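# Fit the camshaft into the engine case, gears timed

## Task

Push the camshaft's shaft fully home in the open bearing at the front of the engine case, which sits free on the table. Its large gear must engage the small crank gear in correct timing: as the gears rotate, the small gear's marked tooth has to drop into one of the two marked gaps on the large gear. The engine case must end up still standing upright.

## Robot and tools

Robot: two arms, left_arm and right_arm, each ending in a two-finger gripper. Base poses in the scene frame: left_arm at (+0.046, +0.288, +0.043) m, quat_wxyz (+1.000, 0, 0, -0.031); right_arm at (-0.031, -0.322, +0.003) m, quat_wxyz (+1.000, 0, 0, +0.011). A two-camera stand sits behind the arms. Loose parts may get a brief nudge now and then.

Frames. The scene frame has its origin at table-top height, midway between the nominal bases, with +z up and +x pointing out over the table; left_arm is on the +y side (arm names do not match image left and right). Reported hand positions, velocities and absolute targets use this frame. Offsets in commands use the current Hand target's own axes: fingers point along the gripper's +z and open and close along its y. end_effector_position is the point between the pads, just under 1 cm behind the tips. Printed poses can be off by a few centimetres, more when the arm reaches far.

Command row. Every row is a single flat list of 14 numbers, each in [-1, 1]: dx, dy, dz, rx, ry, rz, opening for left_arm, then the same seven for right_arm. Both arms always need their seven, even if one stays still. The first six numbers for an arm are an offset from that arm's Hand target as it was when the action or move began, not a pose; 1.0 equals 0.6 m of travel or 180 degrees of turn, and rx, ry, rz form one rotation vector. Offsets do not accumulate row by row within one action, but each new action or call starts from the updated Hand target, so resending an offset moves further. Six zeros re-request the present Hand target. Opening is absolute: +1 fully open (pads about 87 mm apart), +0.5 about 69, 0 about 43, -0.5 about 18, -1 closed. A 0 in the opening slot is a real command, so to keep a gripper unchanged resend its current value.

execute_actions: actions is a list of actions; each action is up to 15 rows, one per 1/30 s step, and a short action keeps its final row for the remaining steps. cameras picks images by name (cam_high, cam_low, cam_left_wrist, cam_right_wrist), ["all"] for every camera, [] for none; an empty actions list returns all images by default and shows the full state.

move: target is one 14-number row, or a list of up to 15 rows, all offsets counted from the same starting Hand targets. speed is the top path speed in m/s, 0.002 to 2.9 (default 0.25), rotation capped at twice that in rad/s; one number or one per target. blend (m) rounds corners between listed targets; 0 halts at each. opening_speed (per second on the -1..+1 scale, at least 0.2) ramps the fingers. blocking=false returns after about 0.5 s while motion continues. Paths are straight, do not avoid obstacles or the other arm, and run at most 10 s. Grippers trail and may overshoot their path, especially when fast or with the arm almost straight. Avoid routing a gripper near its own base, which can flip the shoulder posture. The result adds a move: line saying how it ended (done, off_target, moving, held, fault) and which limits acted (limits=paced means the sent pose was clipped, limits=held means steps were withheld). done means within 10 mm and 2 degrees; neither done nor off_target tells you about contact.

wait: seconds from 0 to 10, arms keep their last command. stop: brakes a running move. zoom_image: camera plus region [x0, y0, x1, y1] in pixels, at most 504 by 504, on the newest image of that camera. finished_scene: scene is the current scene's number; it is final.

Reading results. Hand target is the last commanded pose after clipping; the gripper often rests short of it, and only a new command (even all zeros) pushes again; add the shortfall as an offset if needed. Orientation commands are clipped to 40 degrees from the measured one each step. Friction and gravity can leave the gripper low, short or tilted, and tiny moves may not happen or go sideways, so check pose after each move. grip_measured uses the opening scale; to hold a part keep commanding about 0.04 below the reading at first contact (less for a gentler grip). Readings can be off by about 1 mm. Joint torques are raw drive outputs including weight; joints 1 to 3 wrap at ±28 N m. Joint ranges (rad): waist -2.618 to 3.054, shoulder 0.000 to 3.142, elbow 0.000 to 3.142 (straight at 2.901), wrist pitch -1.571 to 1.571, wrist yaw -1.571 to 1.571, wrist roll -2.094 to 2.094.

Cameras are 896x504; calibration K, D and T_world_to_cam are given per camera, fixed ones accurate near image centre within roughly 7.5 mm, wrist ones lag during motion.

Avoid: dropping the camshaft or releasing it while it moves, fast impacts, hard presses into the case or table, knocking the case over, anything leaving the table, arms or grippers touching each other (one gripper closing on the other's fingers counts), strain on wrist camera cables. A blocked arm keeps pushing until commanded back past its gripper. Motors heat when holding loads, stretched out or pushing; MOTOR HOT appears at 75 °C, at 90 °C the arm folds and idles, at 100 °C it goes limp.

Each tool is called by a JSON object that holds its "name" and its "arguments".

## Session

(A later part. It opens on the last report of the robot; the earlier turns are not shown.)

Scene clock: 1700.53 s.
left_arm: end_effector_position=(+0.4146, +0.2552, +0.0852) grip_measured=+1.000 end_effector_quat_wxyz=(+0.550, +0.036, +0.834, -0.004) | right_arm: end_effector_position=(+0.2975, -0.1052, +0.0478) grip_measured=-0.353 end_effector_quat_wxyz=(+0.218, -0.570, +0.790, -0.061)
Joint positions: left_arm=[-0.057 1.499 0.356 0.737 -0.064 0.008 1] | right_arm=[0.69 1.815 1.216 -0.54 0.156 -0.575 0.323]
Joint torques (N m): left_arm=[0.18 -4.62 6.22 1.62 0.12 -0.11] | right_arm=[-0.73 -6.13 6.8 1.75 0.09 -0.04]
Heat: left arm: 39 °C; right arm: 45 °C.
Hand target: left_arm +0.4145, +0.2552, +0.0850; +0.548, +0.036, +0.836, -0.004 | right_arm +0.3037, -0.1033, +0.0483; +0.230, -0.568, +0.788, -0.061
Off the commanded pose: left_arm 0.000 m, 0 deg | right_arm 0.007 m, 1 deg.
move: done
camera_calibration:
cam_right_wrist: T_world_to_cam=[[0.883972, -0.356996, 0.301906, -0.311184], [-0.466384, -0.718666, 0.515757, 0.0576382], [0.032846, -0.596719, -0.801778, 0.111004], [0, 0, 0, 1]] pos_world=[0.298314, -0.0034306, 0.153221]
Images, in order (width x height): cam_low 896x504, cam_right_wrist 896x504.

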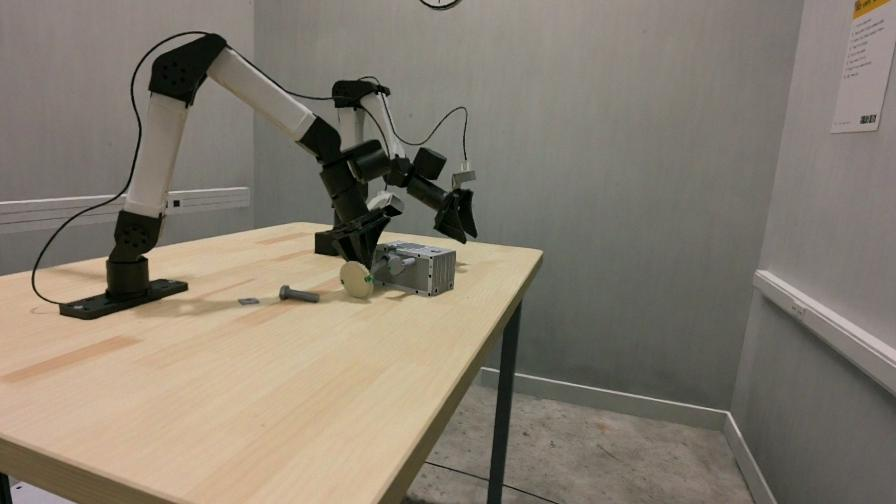

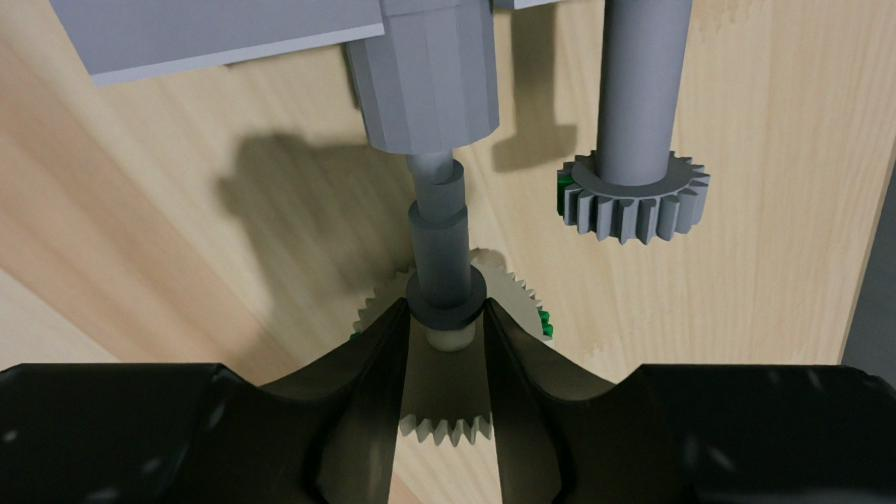

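{"name": "move", "arguments": {"target": [[0,0,0,0,0,0,1,0,0,0,0,0,0,-0.15],[0,0,0,0,0,0,1,0.006,0,-0.008,0,0,0,-0.15],[0,0,0,0,0,0,1,0.006,0,-0.008,0,0,0,-0.8]], "speed": 0.06, "opening_speed": 0.5, "cameras": ["cam_low","cam_right_wrist"]}}

{"name": "zoom_image", "arguments": {"camera": "cam_low", "region": [330, 220, 430, 300]}}

Scene clock: 1717.60 s.
left_arm: end_effector_position=(+0.4146, +0.2552, +0.0852) grip_measured=+1.000 end_effector_quat_wxyz=(+0.550, +0.036, +0.834, -0.004) | right_arm: end_effector_position=(+0.2950, -0.1113, +0.0446) grip_measured=-0.505 end_effector_quat_wxyz=(+0.209, -0.574, +0.789, -0.065)
Joint positions: left_arm=[-0.057 1.499 0.356 0.737 -0.064 0.008 1] | right_arm=[0.684 1.813 1.203 -0.547 0.159 -0.586 0.247]
Joint torques (N m): left_arm=[0.13 -4.66 6.19 1.63 0.15 -0.13] | right_arm=[-0.57 -7.62 6.67 1.71 0.04 0.05]
Heat: left arm: 39 °C; right arm: 45 °C.
Hand target: left_arm +0.4145, +0.2552, +0.0850; +0.548, +0.036, +0.836, -0.004 | right_arm +0.3007, -0.1074, +0.0515; +0.230, -0.568, +0.788, -0.061
Off the commanded pose: left_arm 0.000 m, 0 deg | right_arm 0.010 m, 3 deg.
move: off_target (right_arm)
camera_calibration:
cam_right_wrist: T_world_to_cam=[[0.888033, -0.348651, 0.299732, -0.310411], [-0.458983, -0.710582, 0.5333, 0.0516312], [0.0270485, -0.61116, -0.791045, 0.104588], [0, 0, 0, 1]] pos_world=[0.296524, -0.00761689, 0.148239]
Images, in order (width x height): cam_low 896x504, cam_right_wrist 896x504.

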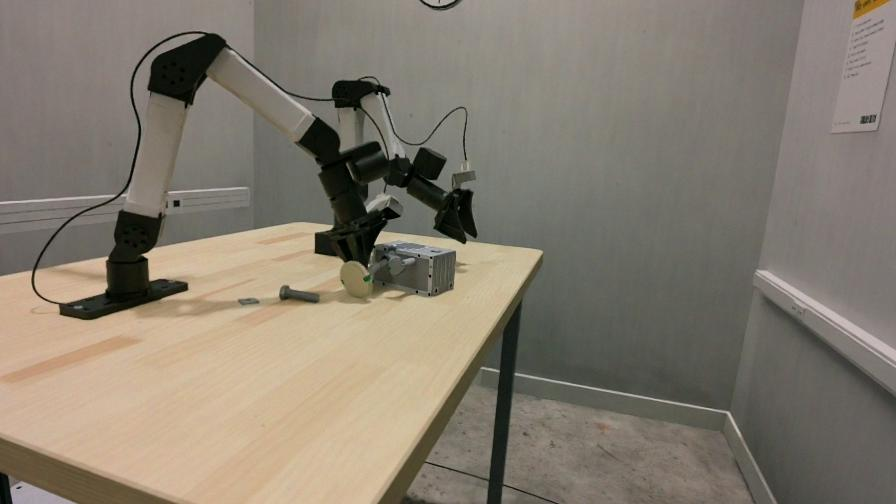

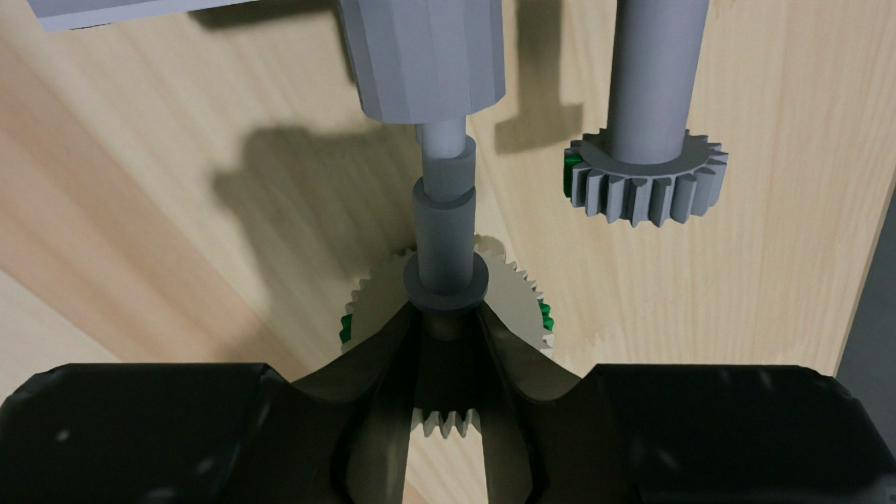

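Scaled by 5.040 from the camera's 896x504 image, which has a finer 1280x720 frame.

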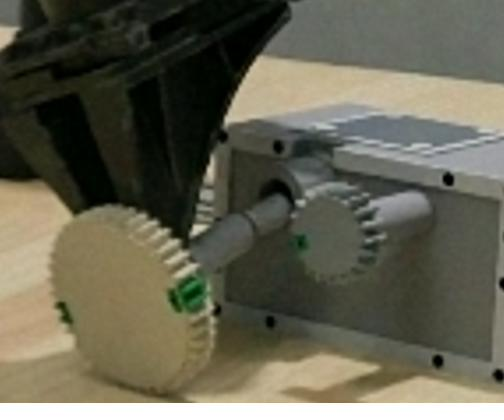

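{"name": "move", "arguments": {"target": [0,0,0,0,0,0,1,0.0013,-0.006,-0.0225,-0.1527,0.0938,-0.0197,-0.8], "speed": 0.06, "cameras": ["cam_low","cam_right_wrist","cam_high"]}}

{"name": "zoom_image", "arguments": {"camera": "cam_low", "region": [330, 220, 430, 300]}}

Scene clock: 1738.67 s.
left_arm: end_effector_position=(+0.4146, +0.2552, +0.0852) grip_measured=+1.000 end_effector_quat_wxyz=(+0.550, +0.036, +0.834, -0.004) | right_arm: end_effector_position=(+0.2963, -0.1112, +0.0638) grip_measured=-0.507 end_effector_quat_wxyz=(-0.026, -0.615, +0.787, +0.033)
Joint positions: left_arm=[-0.057 1.499 0.356 0.737 -0.064 0.008 1] | right_arm=[0.593 2.233 1.946 -1.34 -0.064 -0.714 0.246]
Joint torques (N m): left_arm=[0.16 -4.66 6.34 1.62 0.12 -0.07] | right_arm=[-0.7 -7.5 8.69 0.17 -0.11 -0.08]
Heat: left arm: 39 °C; right arm: 45 °C.
Hand target: left_arm +0.4145, +0.2552, +0.0850; +0.548, +0.036, +0.836, -0.004 | right_arm +0.2978, -0.1116, +0.0644; -0.030, -0.615, +0.787, +0.038
Off the commanded pose: left_arm 0.000 m, 0 deg | right_arm 0.002 m, 1 deg.
move: done
camera_calibration:
cam_right_wrist: T_world_to_cam=[[0.956677, -0.262464, -0.126026, -0.300836], [-0.0762573, -0.64362, 0.761537, -0.0784779], [-0.280989, -0.718934, -0.63575, 0.189138], [0, 0, 0, 1]] pos_world=[0.334964, 0.00650885, 0.142095]
Images, in order (width x height): cam_high 896x504, cam_low 896x504, cam_right_wrist 896x504.

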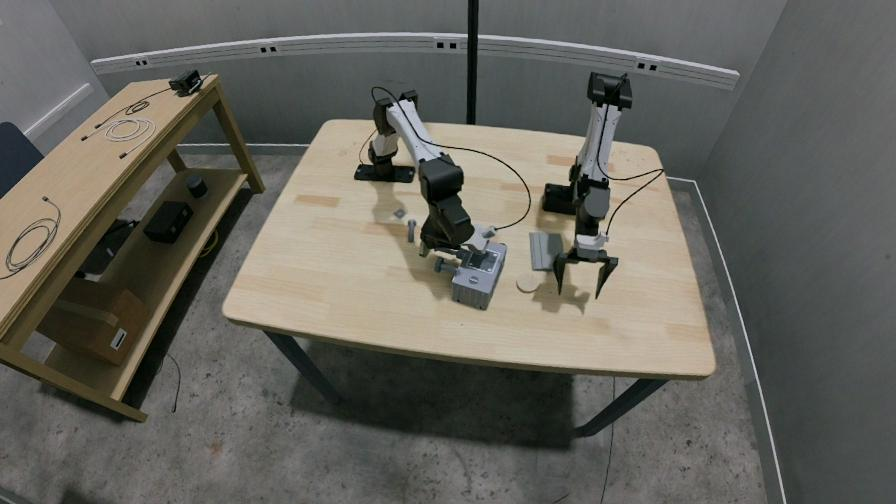

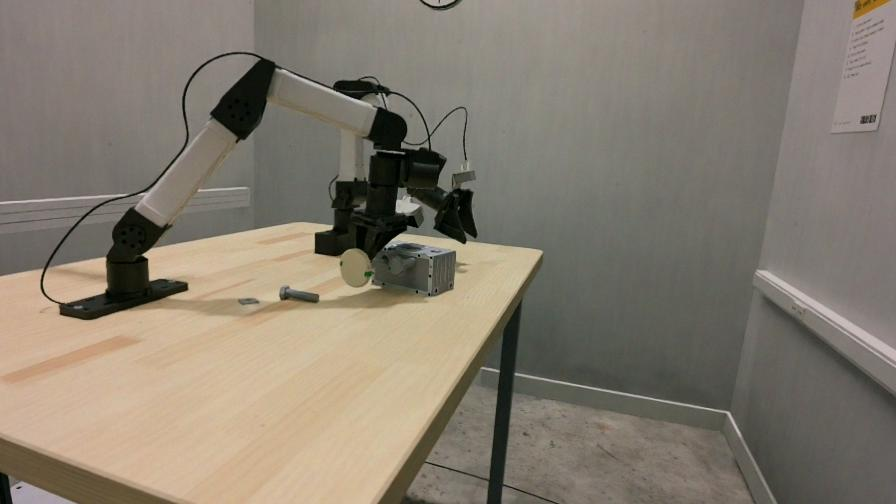

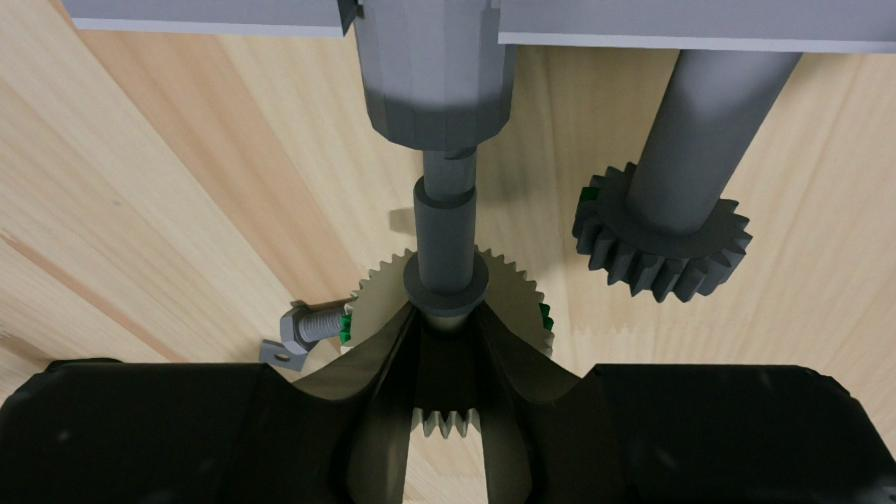

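Scaled by 5.040 from the camera's 896x504 image, which has a finer 1280x720 frame.

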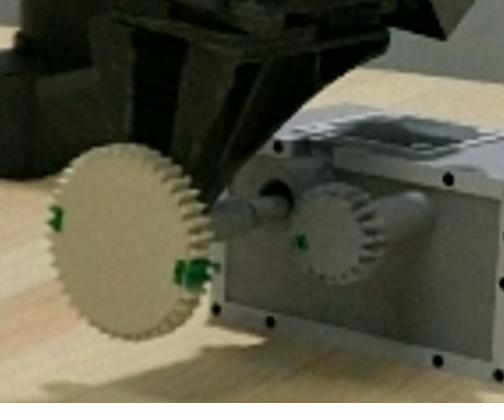

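{"name": "move", "arguments": {"target": [0,0,0,0,0,0,1,-0.0233,0,0,0,0,0,-0.8], "speed": 0.04, "cameras": ["cam_low","cam_right_wrist"]}}

{"name": "zoom_image", "arguments": {"camera": "cam_low", "region": [330, 220, 430, 300]}}

Scene clock: 1748.17 s.
left_arm: end_effector_position=(+0.4146, +0.2552, +0.0852) grip_measured=+1.000 end_effector_quat_wxyz=(+0.550, +0.036, +0.834, -0.004) | right_arm: end_effector_position=(+0.2963, -0.1094, +0.0660) grip_measured=-0.507 end_effector_quat_wxyz=(-0.045, -0.616, +0.786, +0.035)
Joint positions: left_arm=[-0.057 1.499 0.356 0.737 -0.064 0.008 1] | right_arm=[0.596 2.282 2.028 -1.41 -0.065 -0.714 0.246]
Joint torques (N m): left_arm=[0.16 -4.57 6.24 1.64 0.13 -0.12] | right_arm=[0.69 -7.58 8.95 0.51 -0.11 0.15]
Heat: left arm: 39 °C; right arm: 45 °C.
Hand target: left_arm +0.4145, +0.2552, +0.0850; +0.548, +0.036, +0.836, -0.004 | right_arm +0.3012, -0.0980, +0.0645; -0.030, -0.615, +0.787, +0.038
Off the commanded pose: left_arm 0.000 m, 0 deg | right_arm 0.012 m, 2 deg.
move: off_target (right_arm)
camera_calibration:
cam_right_wrist: T_world_to_cam=[[0.953349, -0.262079, -0.149799, -0.297594], [-0.0505543, -0.627842, 0.776697, -0.0857921], [-0.297606, -0.732891, -0.611802, 0.193593], [0, 0, 0, 1]] pos_world=[0.336988, 0.0100253, 0.140496]
Images, in order (width x height): cam_low 896x504, cam_right_wrist 896x504.

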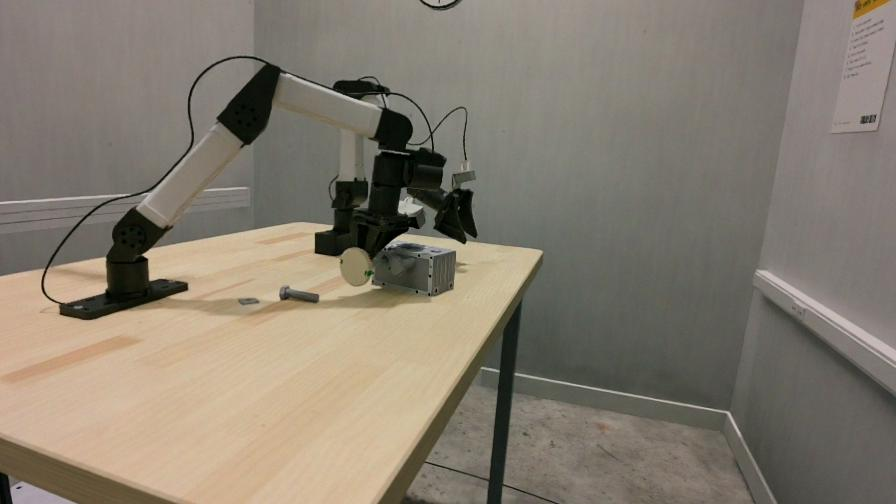

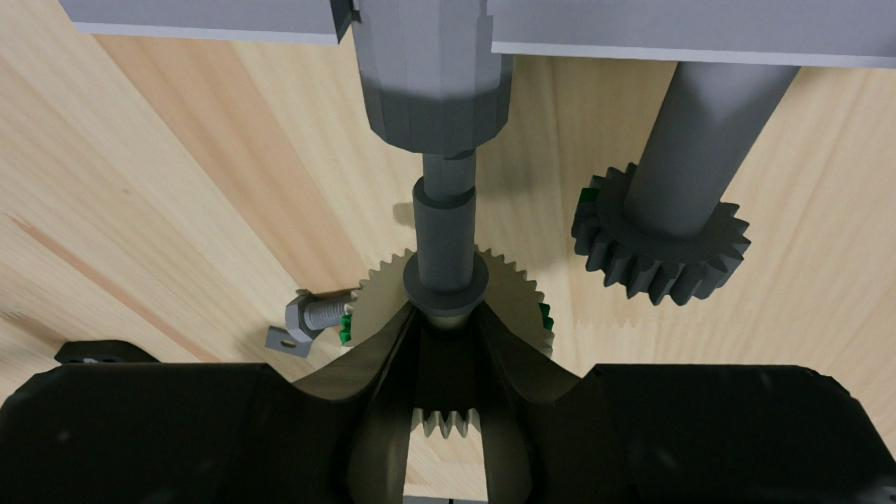

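Scaled by 5.040 from the camera's 896x504 image, which has a finer 1280x720 frame.

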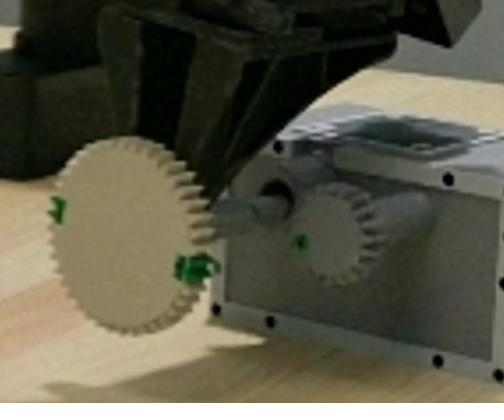

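{"name": "move", "arguments": {"target": [0,0,0,0,0,0,1,-0.014,0,0.001,0,0,0,-0.8], "speed": 0.04, "cameras": ["cam_low","cam_right_wrist"]}}

{"name": "zoom_image", "arguments": {"camera": "cam_low", "region": [330, 220, 430, 300]}}

Scene clock: 1754.83 s.
left_arm: end_effector_position=(+0.4146, +0.2552, +0.0852) grip_measured=+1.000 end_effector_quat_wxyz=(+0.550, +0.036, +0.834, -0.004) | right_arm: end_effector_position=(+0.2958, -0.1084, +0.0676) grip_measured=-0.507 end_effector_quat_wxyz=(-0.056, -0.612, +0.788, +0.033)
Joint positions: left_arm=[-0.057 1.499 0.356 0.737 -0.064 0.008 1] | right_arm=[0.6 2.312 2.08 -1.454 -0.061 -0.702 0.246]
Joint torques (N m): left_arm=[0.18 -4.62 6.11 1.66 0.15 -0.09] | right_arm=[1.39 -7.58 9.01 0.73 -0.16 0.13]
Heat: left arm: 39 °C; right arm: 46 °C.
Hand target: left_arm +0.4145, +0.2552, +0.0850; +0.548, +0.036, +0.836, -0.004 | right_arm +0.3033, -0.0899, +0.0639; -0.030, -0.615, +0.787, +0.038
Off the commanded pose: left_arm 0.000 m, 0 deg | right_arm 0.020 m, 3 deg.
move: off_target (right_arm)
camera_calibration:
cam_right_wrist: T_world_to_cam=[[0.948749, -0.272286, -0.160424, -0.295584], [-0.0430213, -0.614172, 0.787999, -0.0879699], [-0.313089, -0.740711, -0.594409, 0.197843], [0, 0, 0, 1]] pos_world=[0.338593, 0.0120324, 0.139501]
Images, in order (width x height): cam_low 896x504, cam_right_wrist 896x504.

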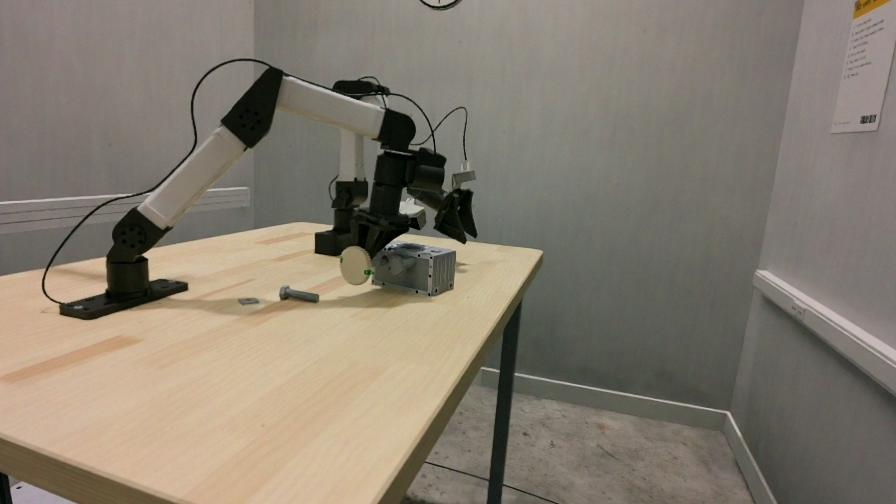

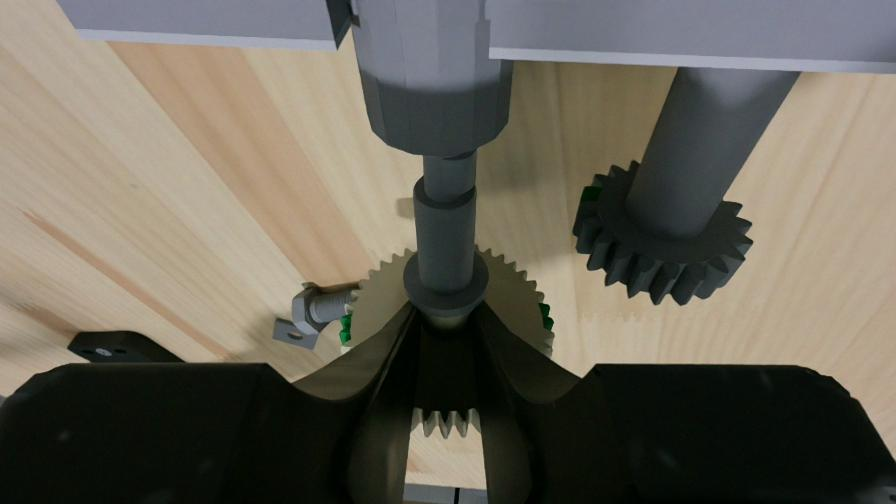

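Scaled by 5.040 from the camera's 896x504 image, which has a finer 1280x720 frame.

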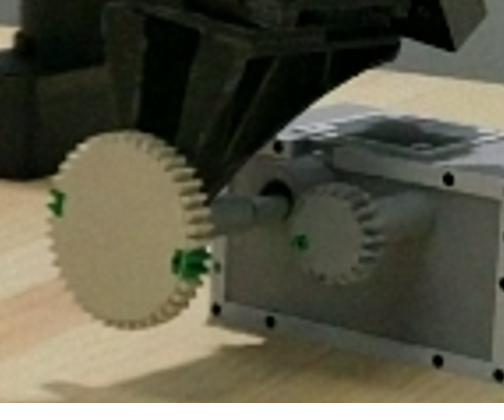

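{"name": "move", "arguments": {"target": [[0,0,0,0,0,0,1,0.0373,0,0.0045,0,-0.01,0,-0.8],[0,0,0,0,0,0,1,0.012,0,0.0045,0,-0.01,0,-0.8]], "speed": 0.04, "cameras": ["cam_low","cam_right_wrist"]}}

{"name": "zoom_image", "arguments": {"camera": "cam_low", "region": [330, 220, 430, 300]}}

Scene clock: 1770.80 s.
left_arm: end_effector_position=(+0.4146, +0.2552, +0.0852) grip_measured=+1.000 end_effector_quat_wxyz=(+0.550, +0.036, +0.834, -0.004) | right_arm: end_effector_position=(+0.2945, -0.1121, +0.0531) grip_measured=-0.526 end_effector_quat_wxyz=(-0.045, -0.612, +0.789, +0.042)
Joint positions: left_arm=[-0.057 1.499 0.356 0.737 -0.064 0.008 1] | right_arm=[0.587 2.272 1.961 -1.354 -0.079 -0.715 0.237]
Joint torques (N m): left_arm=[0.16 -4.46 6.08 1.67 0.13 -0.08] | right_arm=[0.96 -8.88 10.33 0.42 -0.19 0.11]
Heat: left arm: 39 °C; right arm: 47 °C.
Hand target: left_arm +0.4145, +0.2552, +0.0850; +0.548, +0.036, +0.836, -0.004 | right_arm +0.3012, -0.0969, +0.0613; -0.018, -0.615, +0.787, +0.048
Off the commanded pose: left_arm 0.000 m, 0 deg | right_arm 0.019 m, 3 deg.
move: off_target (right_arm)
camera_calibration:
cam_right_wrist: T_world_to_cam=[[0.949321, -0.26962, -0.161537, -0.297474], [-0.0496313, -0.636089, 0.770018, -0.0784734], [-0.310364, -0.722977, -0.617234, 0.188433], [0, 0, 0, 1]] pos_world=[0.336986, 0.00611176, 0.12868]
Images, in order (width x height): cam_low 896x504, cam_right_wrist 896x504.

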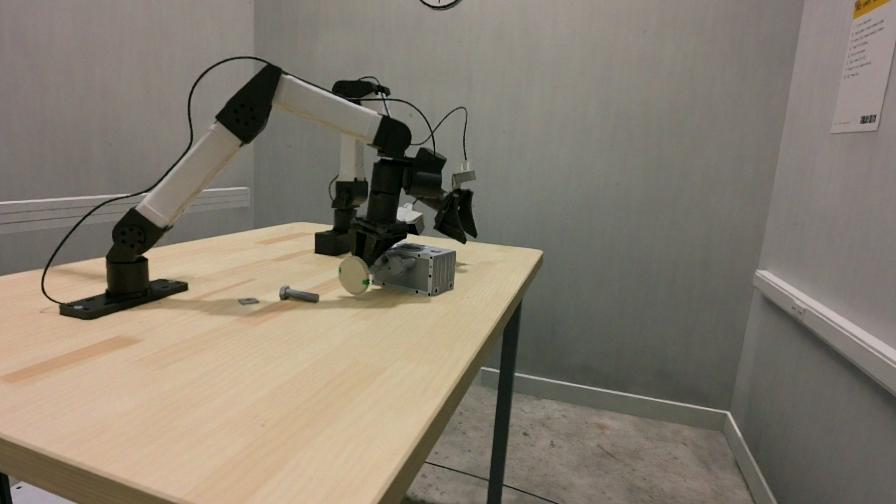

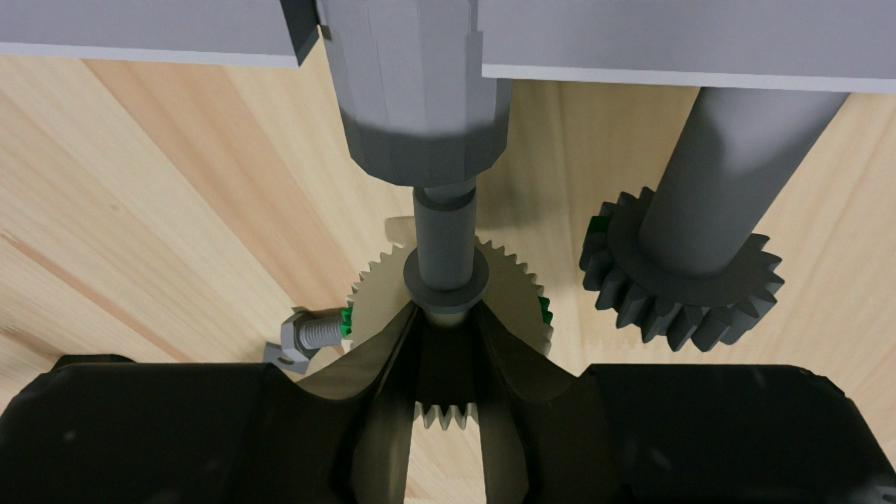

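Scaled by 5.040 from the camera's 896x504 image, which has a finer 1280x720 frame.

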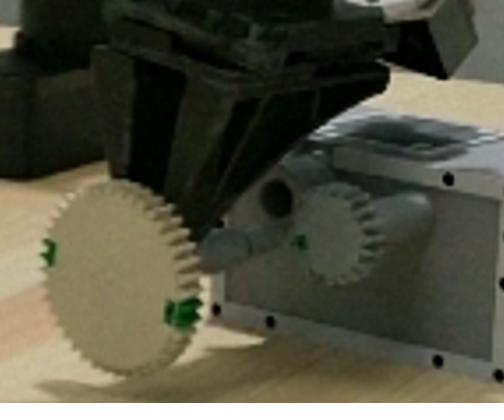

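{"name": "move", "arguments": {"target": [0,0,0,0,0,0,1,0.0628,0.001,-0.0085,0,0,0,-0.8], "speed": 0.06, "cameras": ["cam_low","cam_right_wrist","cam_high"]}}

{"name": "zoom_image", "arguments": {"camera": "cam_low", "region": [330, 220, 430, 300]}}

{"name": "zoom_image", "arguments": {"camera": "cam_high", "region": [400, 210, 500, 290]}}

Scene clock: 1782.43 s.
left_arm: end_effector_position=(+0.4146, +0.2552, +0.0852) grip_measured=+1.000 end_effector_quat_wxyz=(+0.550, +0.036, +0.834, -0.004) | right_arm: end_effector_position=(+0.2864, -0.1379, +0.0494) grip_measured=-0.526 end_effector_quat_wxyz=(-0.050, -0.611, +0.789, +0.045)
Joint positions: left_arm=[-0.057 1.499 0.356 0.737 -0.064 0.008 1] | right_arm=[0.545 2.194 1.815 -1.3 -0.08 -0.755 0.237]
Joint torques (N m): left_arm=[0.05 -4.48 6.06 1.66 0.11 -0.08] | right_arm=[-0.39 -12.07 6.28 0.42 -0.15 -0.09]
Heat: left arm: 39 °C; right arm: 48 °C.
Hand target: left_arm +0.4145, +0.2552, +0.0850; +0.548, +0.036, +0.836, -0.004 | right_arm +0.2918, -0.1334, +0.0651; -0.018, -0.615, +0.787, +0.048
Off the commanded pose: left_arm 0.000 m, 0 deg | right_arm 0.017 m, 4 deg.
move: off_target (right_arm)
camera_calibration:
cam_right_wrist: T_world_to_cam=[[0.946831, -0.272136, -0.171621, -0.296466], [-0.0424078, -0.634337, 0.771892, -0.0942814], [-0.318925, -0.723573, -0.612151, 0.167083], [0, 0, 0, 1]] pos_world=[0.329992, -0.0195881, 0.124176]
Images, in order (width x height): cam_high 896x504, cam_low 896x504, cam_right_wrist 896x504.

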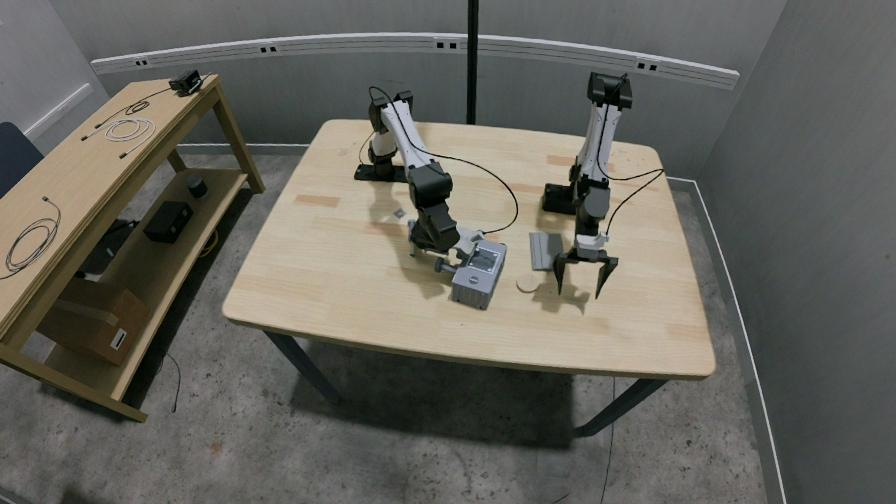

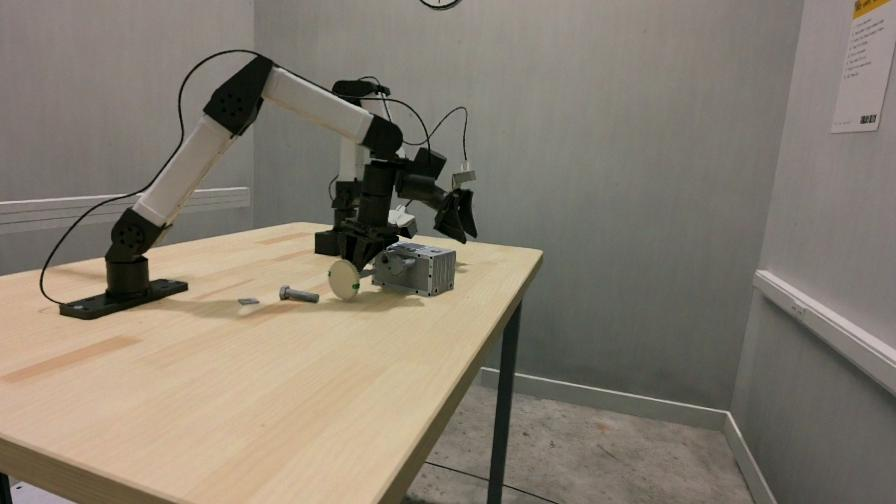

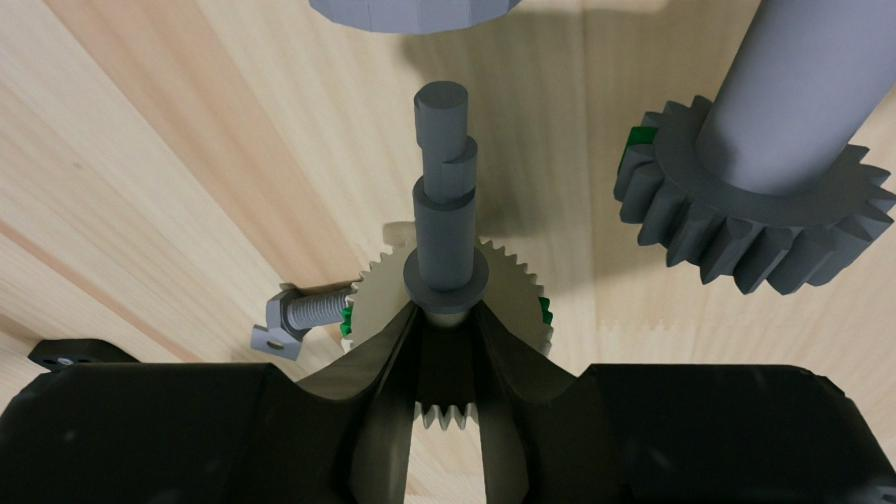

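Scaled by 5.040 from the camera's 896x504 image, which has a finer 1280x720 frame.

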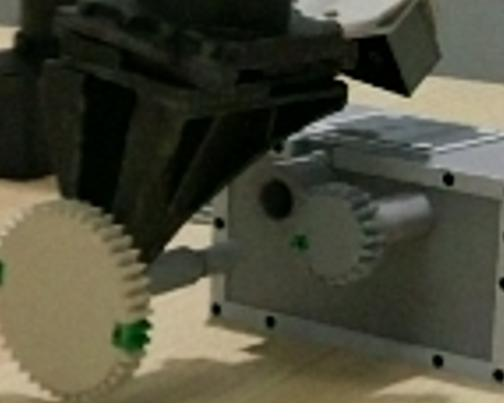

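Scaled by 5.040 from the camera's 896x504 image, which has a finer 1280x720 frame.

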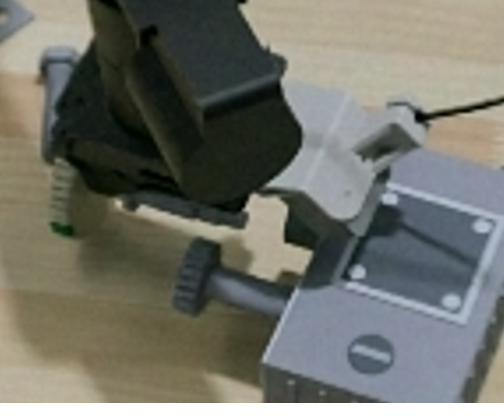

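{"name": "move", "arguments": {"target": [0,0,0,0,0,0,1,0,0,-0.025,0,-0.012,0,-0.8], "speed": 0.05, "cameras": ["cam_low","cam_right_wrist"]}}

{"name": "zoom_image", "arguments": {"camera": "cam_low", "region": [330, 220, 430, 300]}}

Scene clock: 1803.63 s.
left_arm: end_effector_position=(+0.4146, +0.2552, +0.0852) grip_measured=+1.000 end_effector_quat_wxyz=(+0.550, +0.036, +0.834, -0.004) | right_arm: end_effector_position=(+0.2891, -0.1377, +0.0604) grip_measured=-0.526 end_effector_quat_wxyz=(-0.032, -0.612, +0.789, +0.052)
Joint positions: left_arm=[-0.057 1.499 0.356 0.737 -0.064 0.008 1] | right_arm=[0.534 2.161 1.815 -1.299 -0.098 -0.768 0.237]
Joint torques (N m): left_arm=[0.24 -4.53 6.09 1.64 0.12 -0.11] | right_arm=[-0.72 -11.81 7.8 0.26 -0.24 -0.1]
Motor temperatures (°C): left_arm=[22 32 33 39 22 22 22] | right_arm=[23 51 46 29 23 24 25]
Heat: left arm: 39 °C; right arm: 51 °C.
Hand target: left_arm +0.4145, +0.2552, +0.0850; +0.548, +0.036, +0.836, -0.004 | right_arm +0.2931, -0.1343, +0.0800; -0.003, -0.614, +0.787, +0.059
Off the commanded pose: left_arm 0.000 m, 0 deg | right_arm 0.020 m, 3 deg.
move: off_target (right_arm)
camera_calibration:
cam_right_wrist: T_world_to_cam=[[0.949981, -0.266571, -0.162717, -0.297787], [-0.0571391, -0.66057, 0.748587, -0.100455], [-0.307037, -0.701845, -0.642761, 0.176289], [0, 0, 0, 1]] pos_world=[0.331279, -0.0220112, 0.140056]
Images, in order (width x height): cam_low 896x504, cam_right_wrist 896x504.

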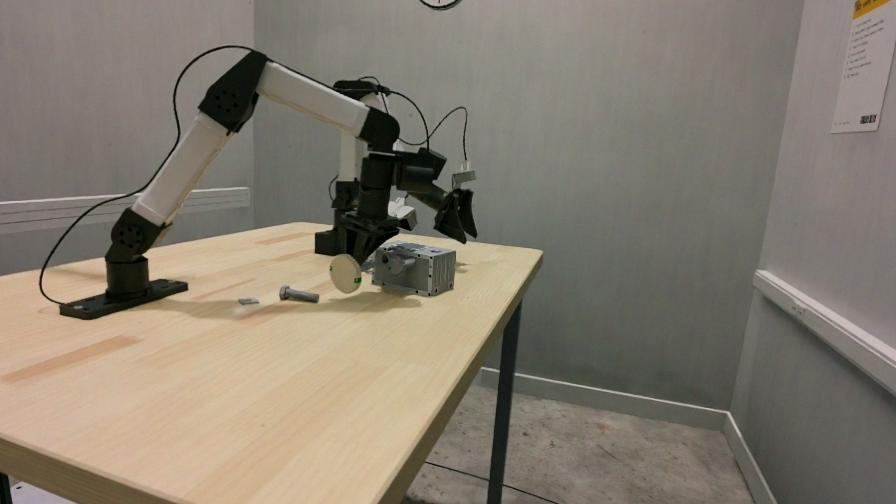

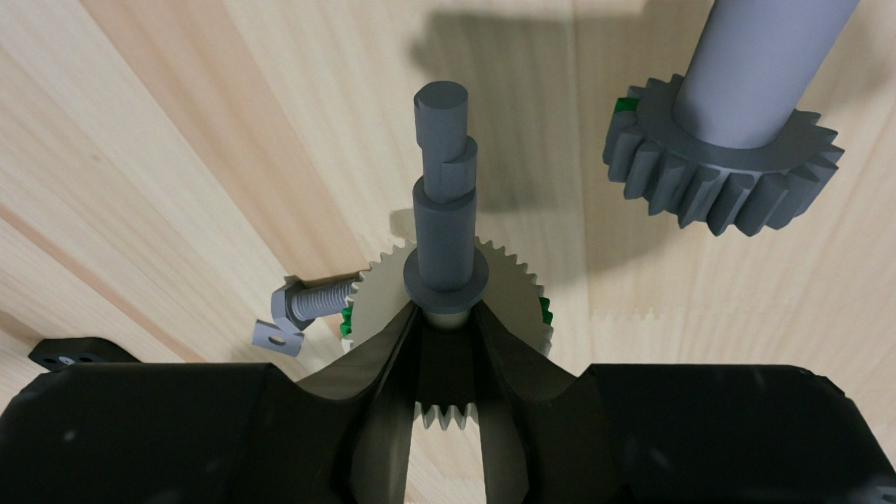

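Scaled by 5.040 from the camera's 896x504 image, which has a finer 1280x720 frame.

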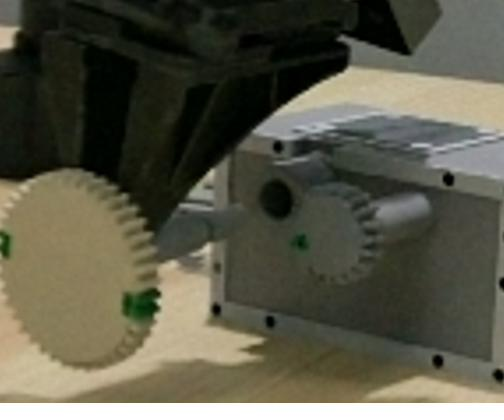

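{"name": "move", "arguments": {"target": [0,0,0,0,0,0,1,-0.0205,-0.0038,-0.0108,0,0,0,-0.8], "speed": 0.05, "cameras": ["cam_low","cam_right_wrist"]}}

{"name": "zoom_image", "arguments": {"camera": "cam_low", "region": [330, 220, 430, 300]}}

Scene clock: 1819.93 s.
left_arm: end_effector_position=(+0.4146, +0.2552, +0.0852) grip_measured=+1.000 end_effector_quat_wxyz=(+0.550, +0.036, +0.834, -0.004) | right_arm: end_effector_position=(+0.2988, -0.1314, +0.0790) grip_measured=-0.526 end_effector_quat_wxyz=(-0.011, -0.613, +0.788, +0.051)
Joint positions: left_arm=[-0.057 1.499 0.356 0.737 -0.064 0.008 1] | right_arm=[0.534 2.161 1.896 -1.339 -0.099 -0.768 0.237]
Joint torques (N m): left_arm=[0.1 -4.53 6.2 1.66 0.12 -0.1] | right_arm=[0.46 -8.21 9.78 0.2 -0.24 0.08]
Heat: left arm: 39 °C; right arm: 50 °C.
Hand target: left_arm +0.4145, +0.2552, +0.0850; +0.548, +0.036, +0.836, -0.004 | right_arm +0.2989, -0.1236, +0.0871; -0.003, -0.614, +0.787, +0.059
Off the commanded pose: left_arm 0.000 m, 0 deg | right_arm 0.011 m, 1 deg.
move: off_target (right_arm)
camera_calibration:
cam_right_wrist: T_world_to_cam=[[0.955133, -0.26288, -0.136435, -0.305427], [-0.0820456, -0.677469, 0.730961, -0.103091], [-0.284586, -0.686971, -0.668642, 0.192883], [0, 0, 0, 1]] pos_world=[0.338157, -0.017626, 0.162654]
Images, in order (width x height): cam_low 896x504, cam_right_wrist 896x504.

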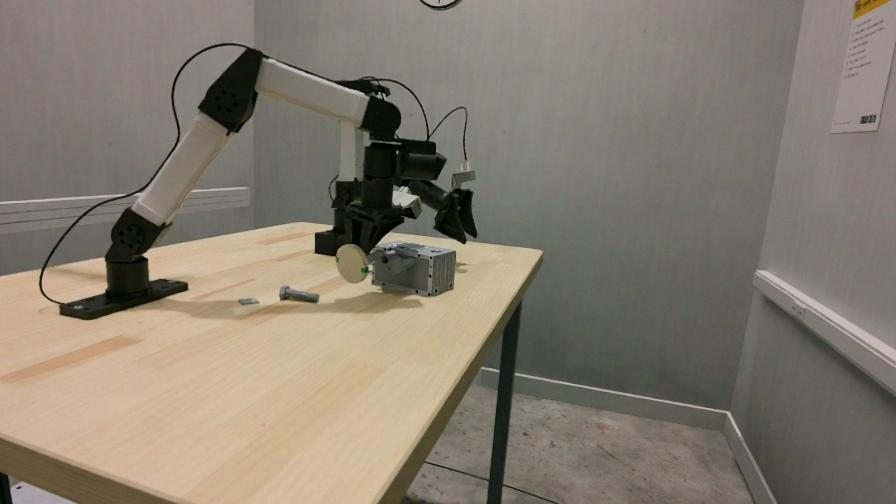

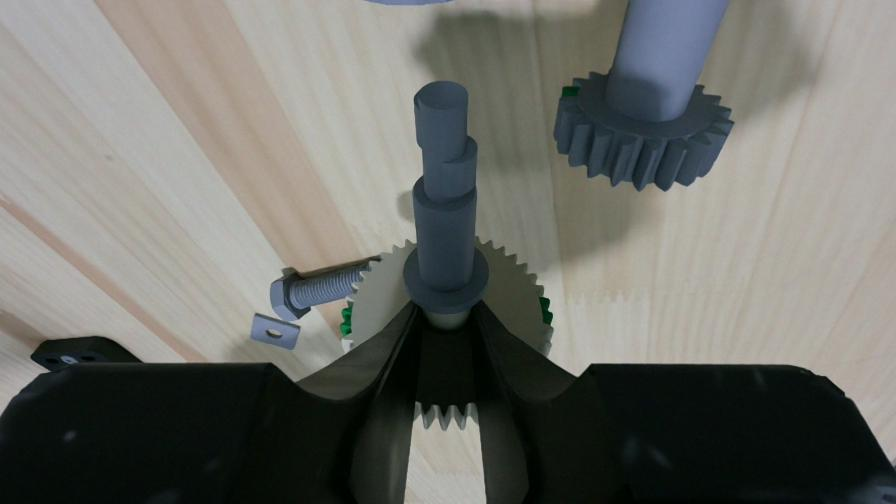

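Scaled by 5.040 from the camera's 896x504 image, which has a finer 1280x720 frame.

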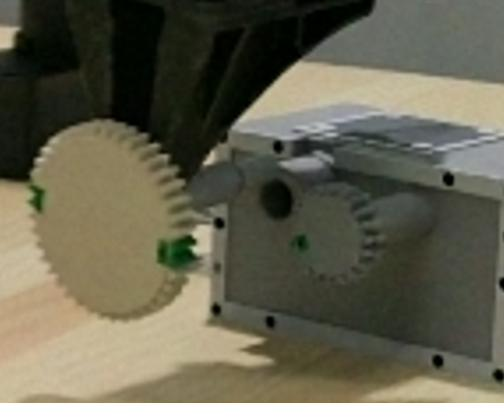

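{"name": "move", "arguments": {"target": [0,0,0,0,0,0,1,0.003,0,0.0265,0,0,0,-0.8], "speed": 0.05}}

Scene clock: 1826.77 s.
left_arm: end_effector_position=(+0.4146, +0.2552, +0.0852) grip_measured=+1.000 end_effector_quat_wxyz=(+0.550, +0.036, +0.834, -0.004) | right_arm: end_effector_position=(+0.2963, -0.1312, +0.0706) grip_measured=-0.526 end_effector_quat_wxyz=(-0.015, -0.614, +0.787, +0.052)
Joint positions: left_arm=[-0.057 1.499 0.356 0.737 -0.064 0.008 1] | right_arm=[0.538 2.161 1.861 -1.312 -0.1 -0.768 0.237]
Joint torques (N m): left_arm=[0.12 -4.52 6.17 1.66 0.1 -0.05] | right_arm=[0.27 -8.49 6.54 0.64 -0.23 0.1]
Heat: left arm: 39 °C; right arm: 49 °C.
Hand target: left_arm +0.4145, +0.2552, +0.0850; +0.548, +0.036, +0.836, -0.004 | right_arm +0.2973, -0.1238, +0.0713; -0.003, -0.614, +0.787, +0.059
Off the commanded pose: left_arm 0.000 m, 0 deg | right_arm 0.007 m, 2 deg.
move: done

{"name": "move", "arguments": {"target": [0,0,0,0,0,0,1,-0.004,0.0025,0.009,0,0,0,-0.8], "speed": 0.05, "cameras": ["cam_low","cam_right_wrist","cam_high"]}}

{"name": "zoom_image", "arguments": {"camera": "cam_low", "region": [330, 220, 430, 300]}}

{"name": "zoom_image", "arguments": {"camera": "cam_high", "region": [400, 210, 500, 290]}}

Scene clock: 1834.83 s.
left_arm: end_effector_position=(+0.4146, +0.2552, +0.0852) grip_measured=+1.000 end_effector_quat_wxyz=(+0.550, +0.036, +0.834, -0.004) | right_arm: end_effector_position=(+0.2954, -0.1280, +0.0671) grip_measured=-0.526 end_effector_quat_wxyz=(-0.013, -0.615, +0.787, +0.051)
Joint positions: left_arm=[-0.057 1.499 0.356 0.737 -0.064 0.008 1] | right_arm=[0.545 2.161 1.848 -1.293 -0.1 -0.762 0.237]
Joint torques (N m): left_arm=[0.17 -4.62 6.23 1.65 0.13 -0.1] | right_arm=[0.32 -8.18 6.49 0.63 -0.23 0.11]
Heat: left arm: 39 °C; right arm: 48 °C.
Hand target: left_arm +0.4145, +0.2552, +0.0850; +0.548, +0.036, +0.836, -0.004 | right_arm +0.2959, -0.1206, +0.0662; -0.003, -0.614, +0.787, +0.059
Off the commanded pose: left_arm 0.000 m, 0 deg | right_arm 0.007 m, 1 deg.
move: done
camera_calibration:
cam_right_wrist: T_world_to_cam=[[0.95609, -0.258288, -0.138485, -0.302454], [-0.0769648, -0.677228, 0.731737, -0.0939279], [-0.282785, -0.688948, -0.667371, 0.185367], [0, 0, 0, 1]] pos_world=[0.334363, -0.0140227, 0.150554]
Images, in order (width x height): cam_high 896x504, cam_low 896x504, cam_right_wrist 896x504.

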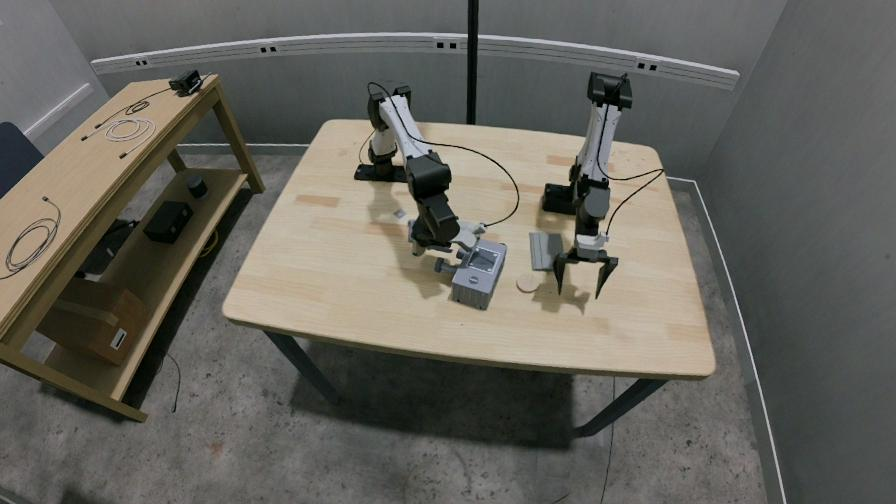

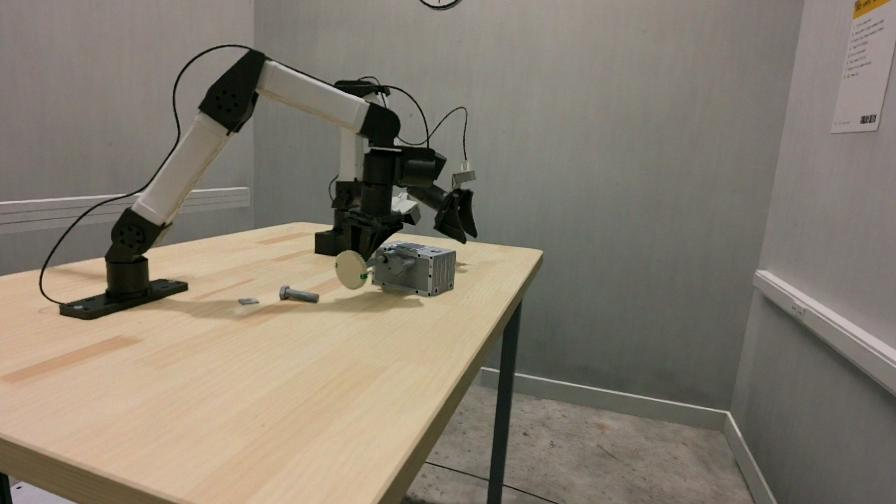

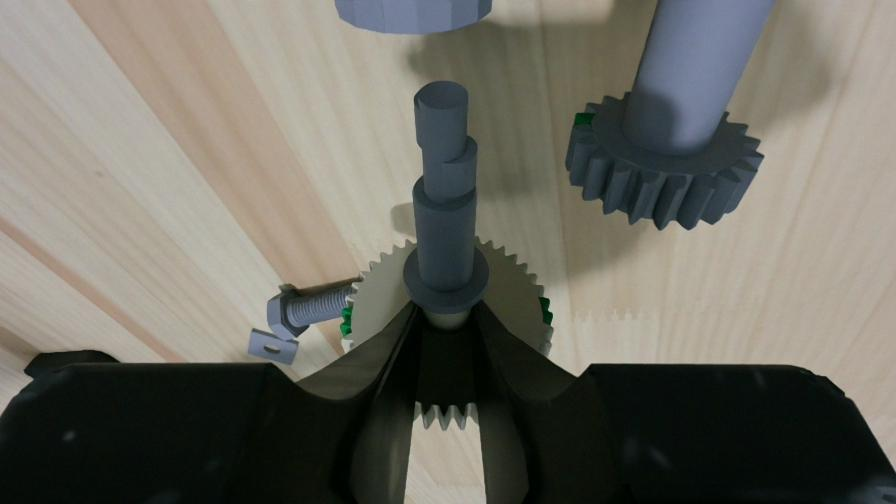

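Scaled by 5.040 from the camera's 896x504 image, which has a finer 1280x720 frame.

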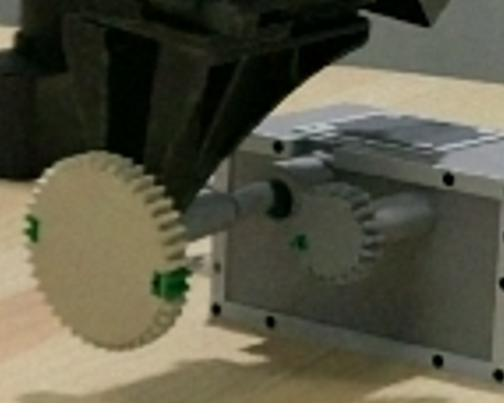

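Scaled by 5.040 from the camera's 896x504 image, which has a finer 1280x720 frame.

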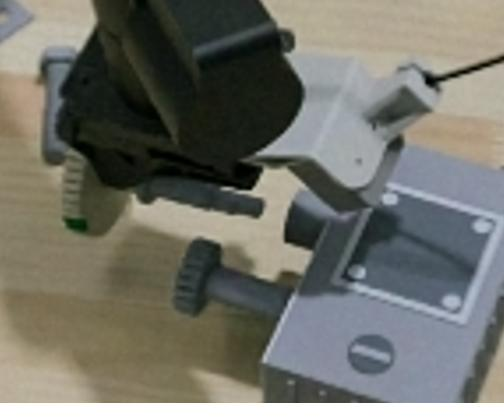

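{"name": "zoom_image", "arguments": {"camera": "cam_low", "region": [360, 240, 410, 275]}}

{"name": "zoom_image", "arguments": {"camera": "cam_high", "region": [420, 235, 480, 275]}}

Scaled by 10.080 from the camera's 896x504 image, which has a finer 1280x720 frame.

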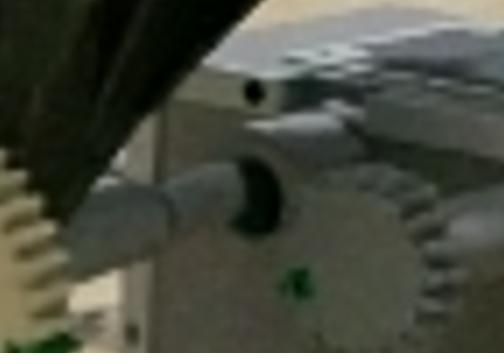

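Scaled by 8.400 from the camera's 896x504 image, which has a finer 1280x720 frame.

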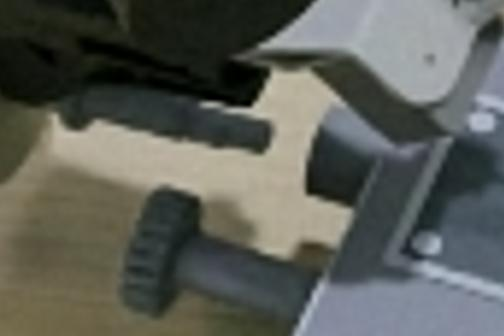

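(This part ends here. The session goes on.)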